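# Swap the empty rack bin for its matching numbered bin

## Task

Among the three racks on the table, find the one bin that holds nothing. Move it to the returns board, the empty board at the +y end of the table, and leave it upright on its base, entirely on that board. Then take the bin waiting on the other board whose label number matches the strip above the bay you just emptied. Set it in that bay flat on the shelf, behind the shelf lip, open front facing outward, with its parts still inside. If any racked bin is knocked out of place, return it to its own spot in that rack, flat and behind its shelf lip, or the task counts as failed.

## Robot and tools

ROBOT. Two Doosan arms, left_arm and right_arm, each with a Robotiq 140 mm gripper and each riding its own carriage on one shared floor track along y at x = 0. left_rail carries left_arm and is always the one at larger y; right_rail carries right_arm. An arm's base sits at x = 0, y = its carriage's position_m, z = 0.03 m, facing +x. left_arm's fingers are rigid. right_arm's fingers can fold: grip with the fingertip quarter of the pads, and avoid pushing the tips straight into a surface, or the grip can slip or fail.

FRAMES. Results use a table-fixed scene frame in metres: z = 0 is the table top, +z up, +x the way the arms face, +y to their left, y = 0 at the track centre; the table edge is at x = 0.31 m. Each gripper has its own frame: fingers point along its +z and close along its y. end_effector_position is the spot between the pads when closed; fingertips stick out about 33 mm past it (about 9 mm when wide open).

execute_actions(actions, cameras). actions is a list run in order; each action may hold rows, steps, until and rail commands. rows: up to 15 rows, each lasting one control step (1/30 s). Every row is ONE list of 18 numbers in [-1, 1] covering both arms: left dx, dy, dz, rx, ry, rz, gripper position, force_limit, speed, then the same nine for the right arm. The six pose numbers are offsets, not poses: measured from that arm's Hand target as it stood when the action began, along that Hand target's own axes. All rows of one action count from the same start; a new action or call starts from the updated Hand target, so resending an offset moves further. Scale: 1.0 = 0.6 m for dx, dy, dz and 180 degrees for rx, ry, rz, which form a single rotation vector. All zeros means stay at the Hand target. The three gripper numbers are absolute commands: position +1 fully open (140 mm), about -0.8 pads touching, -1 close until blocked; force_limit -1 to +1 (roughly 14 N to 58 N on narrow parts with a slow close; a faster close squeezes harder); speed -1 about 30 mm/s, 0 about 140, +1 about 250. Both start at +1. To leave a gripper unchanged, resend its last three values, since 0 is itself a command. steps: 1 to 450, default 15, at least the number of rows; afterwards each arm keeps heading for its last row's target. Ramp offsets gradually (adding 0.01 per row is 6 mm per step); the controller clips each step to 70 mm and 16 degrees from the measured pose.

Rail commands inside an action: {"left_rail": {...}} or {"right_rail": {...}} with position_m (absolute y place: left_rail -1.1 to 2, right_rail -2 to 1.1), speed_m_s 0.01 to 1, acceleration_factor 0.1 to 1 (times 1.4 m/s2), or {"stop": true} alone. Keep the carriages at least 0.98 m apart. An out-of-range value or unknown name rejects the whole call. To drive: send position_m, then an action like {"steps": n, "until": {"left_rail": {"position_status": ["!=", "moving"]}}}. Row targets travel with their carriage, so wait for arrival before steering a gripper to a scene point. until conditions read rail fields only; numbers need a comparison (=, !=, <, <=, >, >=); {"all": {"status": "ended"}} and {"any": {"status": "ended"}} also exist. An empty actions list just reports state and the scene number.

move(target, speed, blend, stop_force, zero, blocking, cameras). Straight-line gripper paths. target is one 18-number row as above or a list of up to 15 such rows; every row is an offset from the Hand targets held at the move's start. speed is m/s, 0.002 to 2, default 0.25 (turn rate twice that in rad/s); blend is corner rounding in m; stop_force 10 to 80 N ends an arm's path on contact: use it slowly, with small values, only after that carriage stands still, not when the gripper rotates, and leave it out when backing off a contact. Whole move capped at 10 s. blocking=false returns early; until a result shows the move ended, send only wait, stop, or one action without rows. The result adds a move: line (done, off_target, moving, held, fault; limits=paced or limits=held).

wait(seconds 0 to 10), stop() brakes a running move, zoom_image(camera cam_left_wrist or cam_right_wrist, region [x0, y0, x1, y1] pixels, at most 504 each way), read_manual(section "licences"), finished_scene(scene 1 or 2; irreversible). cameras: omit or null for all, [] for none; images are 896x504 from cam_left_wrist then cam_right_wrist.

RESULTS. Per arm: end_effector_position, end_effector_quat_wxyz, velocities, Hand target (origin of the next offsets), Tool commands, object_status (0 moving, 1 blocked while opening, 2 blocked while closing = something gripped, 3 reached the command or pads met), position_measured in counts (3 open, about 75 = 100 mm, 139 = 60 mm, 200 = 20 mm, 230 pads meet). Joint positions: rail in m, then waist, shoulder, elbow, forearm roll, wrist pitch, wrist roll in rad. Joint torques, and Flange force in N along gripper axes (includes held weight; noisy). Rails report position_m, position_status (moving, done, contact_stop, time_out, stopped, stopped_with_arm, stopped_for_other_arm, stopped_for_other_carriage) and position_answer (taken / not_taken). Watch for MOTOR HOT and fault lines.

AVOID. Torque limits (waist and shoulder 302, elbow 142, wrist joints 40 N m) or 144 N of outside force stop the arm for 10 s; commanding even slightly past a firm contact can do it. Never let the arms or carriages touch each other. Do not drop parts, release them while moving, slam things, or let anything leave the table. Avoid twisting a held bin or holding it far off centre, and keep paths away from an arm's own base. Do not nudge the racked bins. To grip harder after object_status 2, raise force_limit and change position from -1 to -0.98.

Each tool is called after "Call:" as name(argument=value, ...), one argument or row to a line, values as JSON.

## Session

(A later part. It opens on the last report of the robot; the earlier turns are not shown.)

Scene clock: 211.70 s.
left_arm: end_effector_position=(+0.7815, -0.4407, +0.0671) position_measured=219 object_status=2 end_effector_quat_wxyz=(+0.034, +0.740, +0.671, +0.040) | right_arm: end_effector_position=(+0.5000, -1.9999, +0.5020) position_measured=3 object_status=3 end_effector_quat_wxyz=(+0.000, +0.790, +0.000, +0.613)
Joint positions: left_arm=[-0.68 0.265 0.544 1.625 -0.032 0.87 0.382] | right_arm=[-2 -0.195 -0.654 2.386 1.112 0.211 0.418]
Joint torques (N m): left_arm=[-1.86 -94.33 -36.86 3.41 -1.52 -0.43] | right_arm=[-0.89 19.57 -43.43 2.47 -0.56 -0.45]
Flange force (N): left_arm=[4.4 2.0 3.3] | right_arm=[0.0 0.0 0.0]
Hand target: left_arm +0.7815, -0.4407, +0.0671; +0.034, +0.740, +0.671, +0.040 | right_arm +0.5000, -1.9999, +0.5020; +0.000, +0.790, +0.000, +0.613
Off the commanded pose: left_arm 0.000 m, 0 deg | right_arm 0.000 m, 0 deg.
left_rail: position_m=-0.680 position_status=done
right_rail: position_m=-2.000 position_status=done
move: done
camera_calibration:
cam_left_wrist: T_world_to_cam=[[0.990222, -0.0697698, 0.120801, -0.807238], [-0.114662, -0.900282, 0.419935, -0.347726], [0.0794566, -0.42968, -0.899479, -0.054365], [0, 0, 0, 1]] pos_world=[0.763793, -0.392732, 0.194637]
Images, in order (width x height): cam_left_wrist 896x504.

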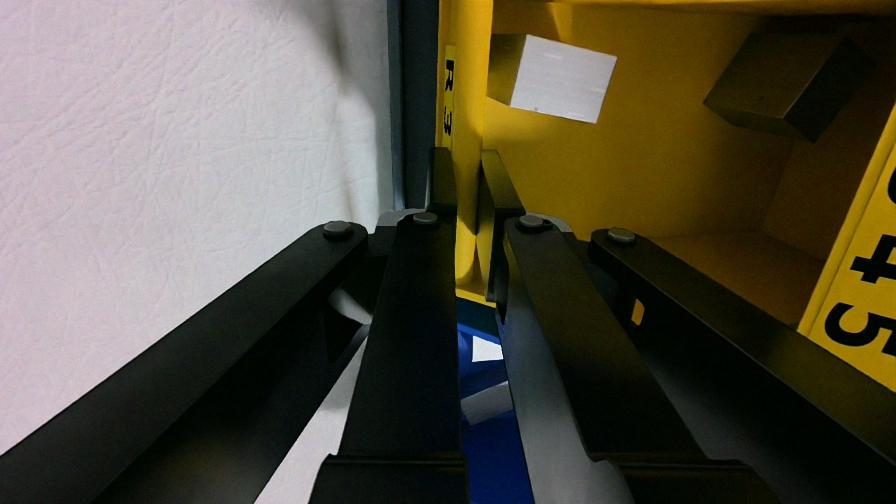

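Call:
move(
  target=[0,-0.0055,0.0225,-0.0255,0,0,-0.98,1,-1,0,0,0,0,0,0,1,1,1],
  speed=0.03,
  cameras=["cam_left_wrist"],
)

Call:
move(
  target=[0,0,0.01,0,0,0,-0.98,1,-1,0,0,0,0,0,0,1,1,1],
  speed=0.01,
  stop_force=10,
  cameras=["cam_left_wrist"],
)

Scene clock: 217.77 s.
left_arm: end_effector_position=(+0.7796, -0.4403, +0.0533) position_measured=219 object_status=2 end_effector_quat_wxyz=(+0.064, +0.738, +0.669, +0.067) | right_arm: end_effector_position=(+0.5000, -1.9999, +0.5020) position_measured=3 object_status=3 end_effector_quat_wxyz=(+0.000, +0.790, +0.000, +0.613)
Joint positions: left_arm=[-0.68 0.278 0.527 1.693 -0.081 0.746 0.431] | right_arm=[-2 -0.195 -0.654 2.386 1.112 0.211 0.418]
Joint torques (N m): left_arm=[-1.66 -91.44 -36.69 3.04 -1.91 -0.21] | right_arm=[-0.8 19.72 -43.42 2.41 -0.58 -0.47]
Flange force (N): left_arm=[3.2 0.0 4.1] | right_arm=[0.0 0.0 0.0]
Hand target: left_arm +0.7796, -0.4403, +0.0533; +0.064, +0.738, +0.669, +0.067 | right_arm +0.5000, -1.9999, +0.5020; +0.000, +0.790, +0.000, +0.613
Off the commanded pose: left_arm 0.000 m, 0 deg | right_arm 0.000 m, 0 deg.
left_rail: position_m=-0.680 position_status=done
right_rail: position_m=-2.000 position_status=done
move: done
camera_calibration:
cam_left_wrist: T_world_to_cam=[[0.977379, -0.0696101, 0.199714, -0.79783], [-0.14896, -0.896904, 0.416382, -0.313407], [0.150139, -0.436712, -0.886984, -0.125278], [0, 0, 0, 1]] pos_world=[0.751906, -0.391344, 0.178715]
Images, in order (width x height): cam_left_wrist 896x504.

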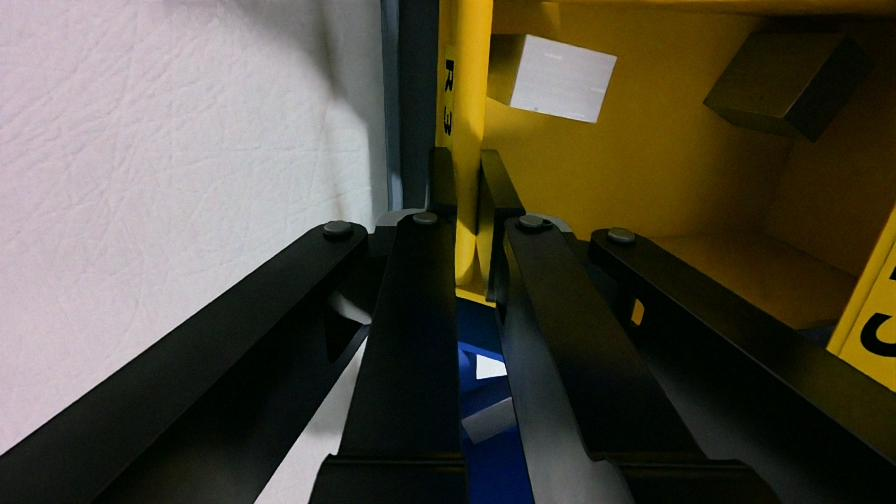

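Scene clock: 218.53 s.
left_arm: end_effector_position=(+0.7800, -0.4402, +0.0522) position_measured=219 object_status=2 end_effector_quat_wxyz=(+0.064, +0.738, +0.669, +0.067) | right_arm: end_effector_position=(+0.5000, -1.9999, +0.5020) position_measured=3 object_status=3 end_effector_quat_wxyz=(+0.000, +0.790, +0.000, +0.613)
Joint positions: left_arm=[-0.68 0.278 0.529 1.693 -0.082 0.744 0.432] | right_arm=[-2 -0.195 -0.654 2.386 1.112 0.211 0.418]
Joint torques (N m): left_arm=[-4.92 -62.6 -27.1 3.08 -4.31 -0.35] | right_arm=[-0.74 19.47 -43.42 2.44 -0.53 -0.46]
Flange force (N): left_arm=[2.1 -7.7 -35.9] | right_arm=[0.0 0.0 0.0]
Hand target: left_arm +0.7800, -0.4402, +0.0522; +0.064, +0.738, +0.669, +0.067 (not the last commanded pose) | right_arm +0.5000, -1.9999, +0.5020; +0.000, +0.790, +0.000, +0.613
Off the commanded pose: left_arm 0.005 m, 0 deg | right_arm 0.000 m, 0 deg.
left_rail: position_m=-0.680 position_status=done
right_rail: position_m=-2.000 position_status=done
move: contact (left_arm)
camera_calibration:
cam_left_wrist: T_world_to_cam=[[0.977287, -0.0695159, 0.200195, -0.797884], [-0.149062, -0.896967, 0.41621, -0.312822], [0.150635, -0.436598, -0.886956, -0.126632], [0, 0, 0, 1]] pos_world=[0.752206, -0.391343, 0.177615]
Images, in order (width x height): cam_left_wrist 896x504.

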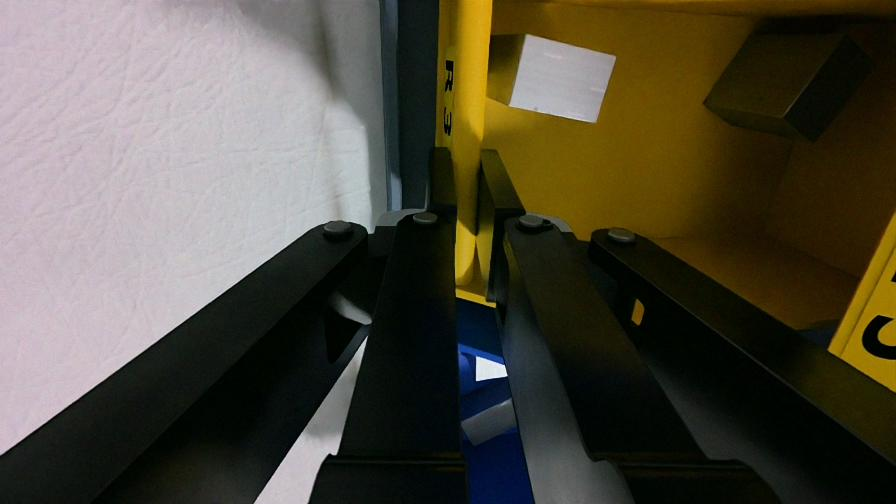

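Call:
move(
  target=[
    [0,0,-0.002,0,0,0,-0.98,1,-1,0,0,0,0,0,0,1,1,1],
    [0,0,-0.002,0,0,0,-0.2,1,-1,0,0,0,0,0,0,1,1,1],
    [0,0,-0.2,0,0,0,-0.2,1,-1,0,0,0,0,0,0,1,1,1],
    [0,-0.1,-0.35,0,0,0,-0.2,1,-1,0,0,0,0,0,0,1,1,1],
  ],
  speed=0.1,
  cameras=["cam_left_wrist"],
)

Scene clock: 225.60 s.
left_arm: end_effector_position=(+0.6826, -0.4334, +0.2474) position_measured=154 object_status=3 end_effector_quat_wxyz=(+0.064, +0.738, +0.669, +0.067) | right_arm: end_effector_position=(+0.5000, -1.9999, +0.5020) position_measured=3 object_status=3 end_effector_quat_wxyz=(+0.000, +0.790, +0.000, +0.613)
Joint positions: left_arm=[-0.68 0.328 0.244 1.711 -0.075 1.013 0.461] | right_arm=[-2 -0.195 -0.654 2.386 1.112 0.211 0.418]
Joint torques (N m): left_arm=[-1.59 -64.78 -37.96 3.7 -0.96 -0.35] | right_arm=[-0.8 19.68 -43.34 2.45 -0.56 -0.47]
Flange force (N): left_arm=[4.3 2.1 -2.8] | right_arm=[0.0 0.0 0.0]
Hand target: left_arm +0.6826, -0.4334, +0.2475; +0.064, +0.738, +0.669, +0.067 | right_arm +0.5000, -1.9999, +0.5020; +0.000, +0.790, +0.000, +0.613
Off the commanded pose: left_arm 0.000 m, 0 deg | right_arm 0.000 m, 0 deg.
left_rail: position_m=-0.680 position_status=done
right_rail: position_m=-2.000 position_status=done
move: done
camera_calibration:
cam_left_wrist: T_world_to_cam=[[0.977287, -0.0695159, 0.200195, -0.741392], [-0.149062, -0.896967, 0.41621, -0.402381], [0.150635, -0.436598, -0.886956, 0.0641717], [0, 0, 0, 1]] pos_world=[0.654906, -0.384443, 0.372815]
Images, in order (width x height): cam_left_wrist 896x504.

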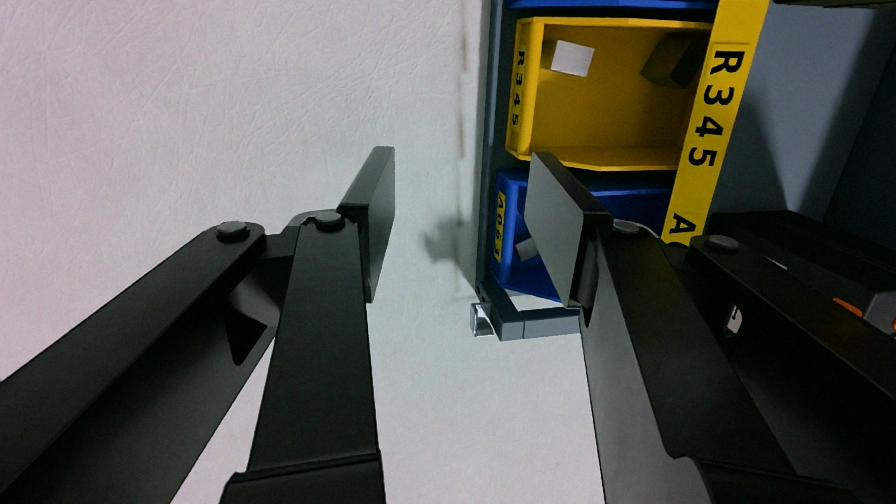

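Call:
execute_actions(
  actions=[
    {"left_rail":{"position_m":-1.0,"acceleration_factor":1},"steps":300,"until":{"all":{"status":"ended"}}},
  ],
  cameras=[],
)

Call:
move(
  target=[-0.122,0.178,0.117,0,0.5,0,-0.2,1,-1,0,0,0,0,0,0,1,1,1],
  cameras=["cam_left_wrist"],
)

Call:
zoom_image(
  camera="cam_left_wrist",
  region=[370, 110, 720, 350],
)

Scene clock: 230.23 s.
left_arm: end_effector_position=(+0.6825, -0.7533, +0.2475) position_measured=154 object_status=3 end_effector_quat_wxyz=(+0.064, +0.738, +0.669, +0.067) | right_arm: end_effector_position=(+0.5000, -1.9999, +0.5020) position_measured=3 object_status=3 end_effector_quat_wxyz=(+0.000, +0.790, +0.000, +0.613)
Joint positions: left_arm=[-1 0.329 0.244 1.711 -0.075 1.013 0.461] | right_arm=[-2 -0.195 -0.654 2.386 1.112 0.211 0.418]
Joint torques (N m): left_arm=[-1.72 -64.35 -38.5 3.76 -1.16 -0.42] | right_arm=[-0.87 19.79 -43.39 2.46 -0.57 -0.45]
Flange force (N): left_arm=[4.2 1.4 -2.2] | right_arm=[0.0 0.0 0.0]
Hand target: left_arm +0.6826, -0.7533, +0.2475; +0.064, +0.738, +0.669, +0.067 | right_arm +0.5000, -1.9999, +0.5020; +0.000, +0.790, +0.000, +0.613
Tool commands: left_gripper/position=-0.2 left_gripper/force_limit=+1.0 left_gripper/speed=-1.0 right_gripper/position=+1.0 right_gripper/force_limit=+1.0 right_gripper/speed=+1.0
Off the commanded pose: left_arm 0.000 m, 0 deg | right_arm 0.000 m, 0 deg.
left_rail: position_m=-1.000 position_status=done
right_rail: position_m=-2.000 position_status=done
No camera images: "cameras" was empty.

Scene clock: 233.93 s.
left_arm: end_effector_position=(+0.7929, -0.8370, +0.1972) position_measured=154 object_status=3 end_effector_quat_wxyz=(-0.428, +0.474, +0.518, +0.569) | right_arm: end_effector_position=(+0.5000, -1.9999, +0.5020) position_measured=3 object_status=3 end_effector_quat_wxyz=(+0.000, +0.790, +0.000, +0.613)
Joint positions: left_arm=[-1 -0.262 0.765 1.702 1.45 1.684 -1.088] | right_arm=[-2 -0.195 -0.654 2.386 1.112 0.211 0.418]
Joint torques (N m): left_arm=[-1.88 -103.53 -28.44 2.04 1.49 -0.34] | right_arm=[-0.83 19.61 -43.45 2.45 -0.55 -0.45]
Flange force (N): left_arm=[-1.9 4.2 1.6] | right_arm=[0.0 0.0 0.0]
Hand target: left_arm +0.7929, -0.8369, +0.1972; -0.428, +0.474, +0.518, +0.569 | right_arm +0.5000, -1.9999, +0.5020; +0.000, +0.790, +0.000, +0.613
Off the commanded pose: left_arm 0.000 m, 0 deg | right_arm 0.000 m, 0 deg.
left_rail: position_m=-1.000 position_status=done
right_rail: position_m=-2.000 position_status=done
move: done
camera_calibration:
cam_left_wrist: T_world_to_cam=[[0.970903, -0.113261, 0.210996, -0.900754], [0.142177, -0.436365, -0.888466, -0.31521], [0.1927, 0.892613, -0.407566, 0.811422], [0, 0, 0, 1]] pos_world=[0.763, -0.963852, 0.24071]
Images, in order (width x height): cam_left_wrist 896x504.

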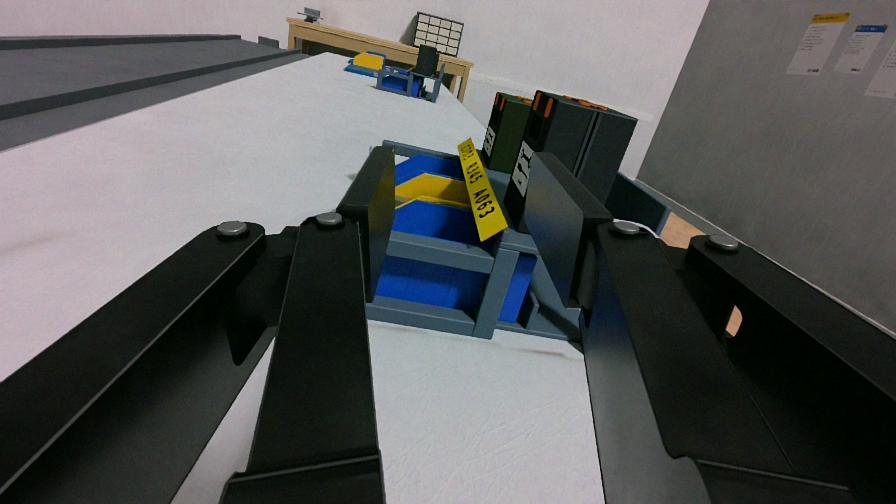

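Scaled by 1.440.

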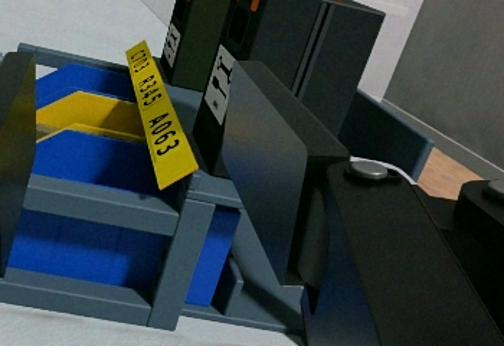

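Call:
finished_scene(
  scene=1,
)

The scene is finished: the task was done.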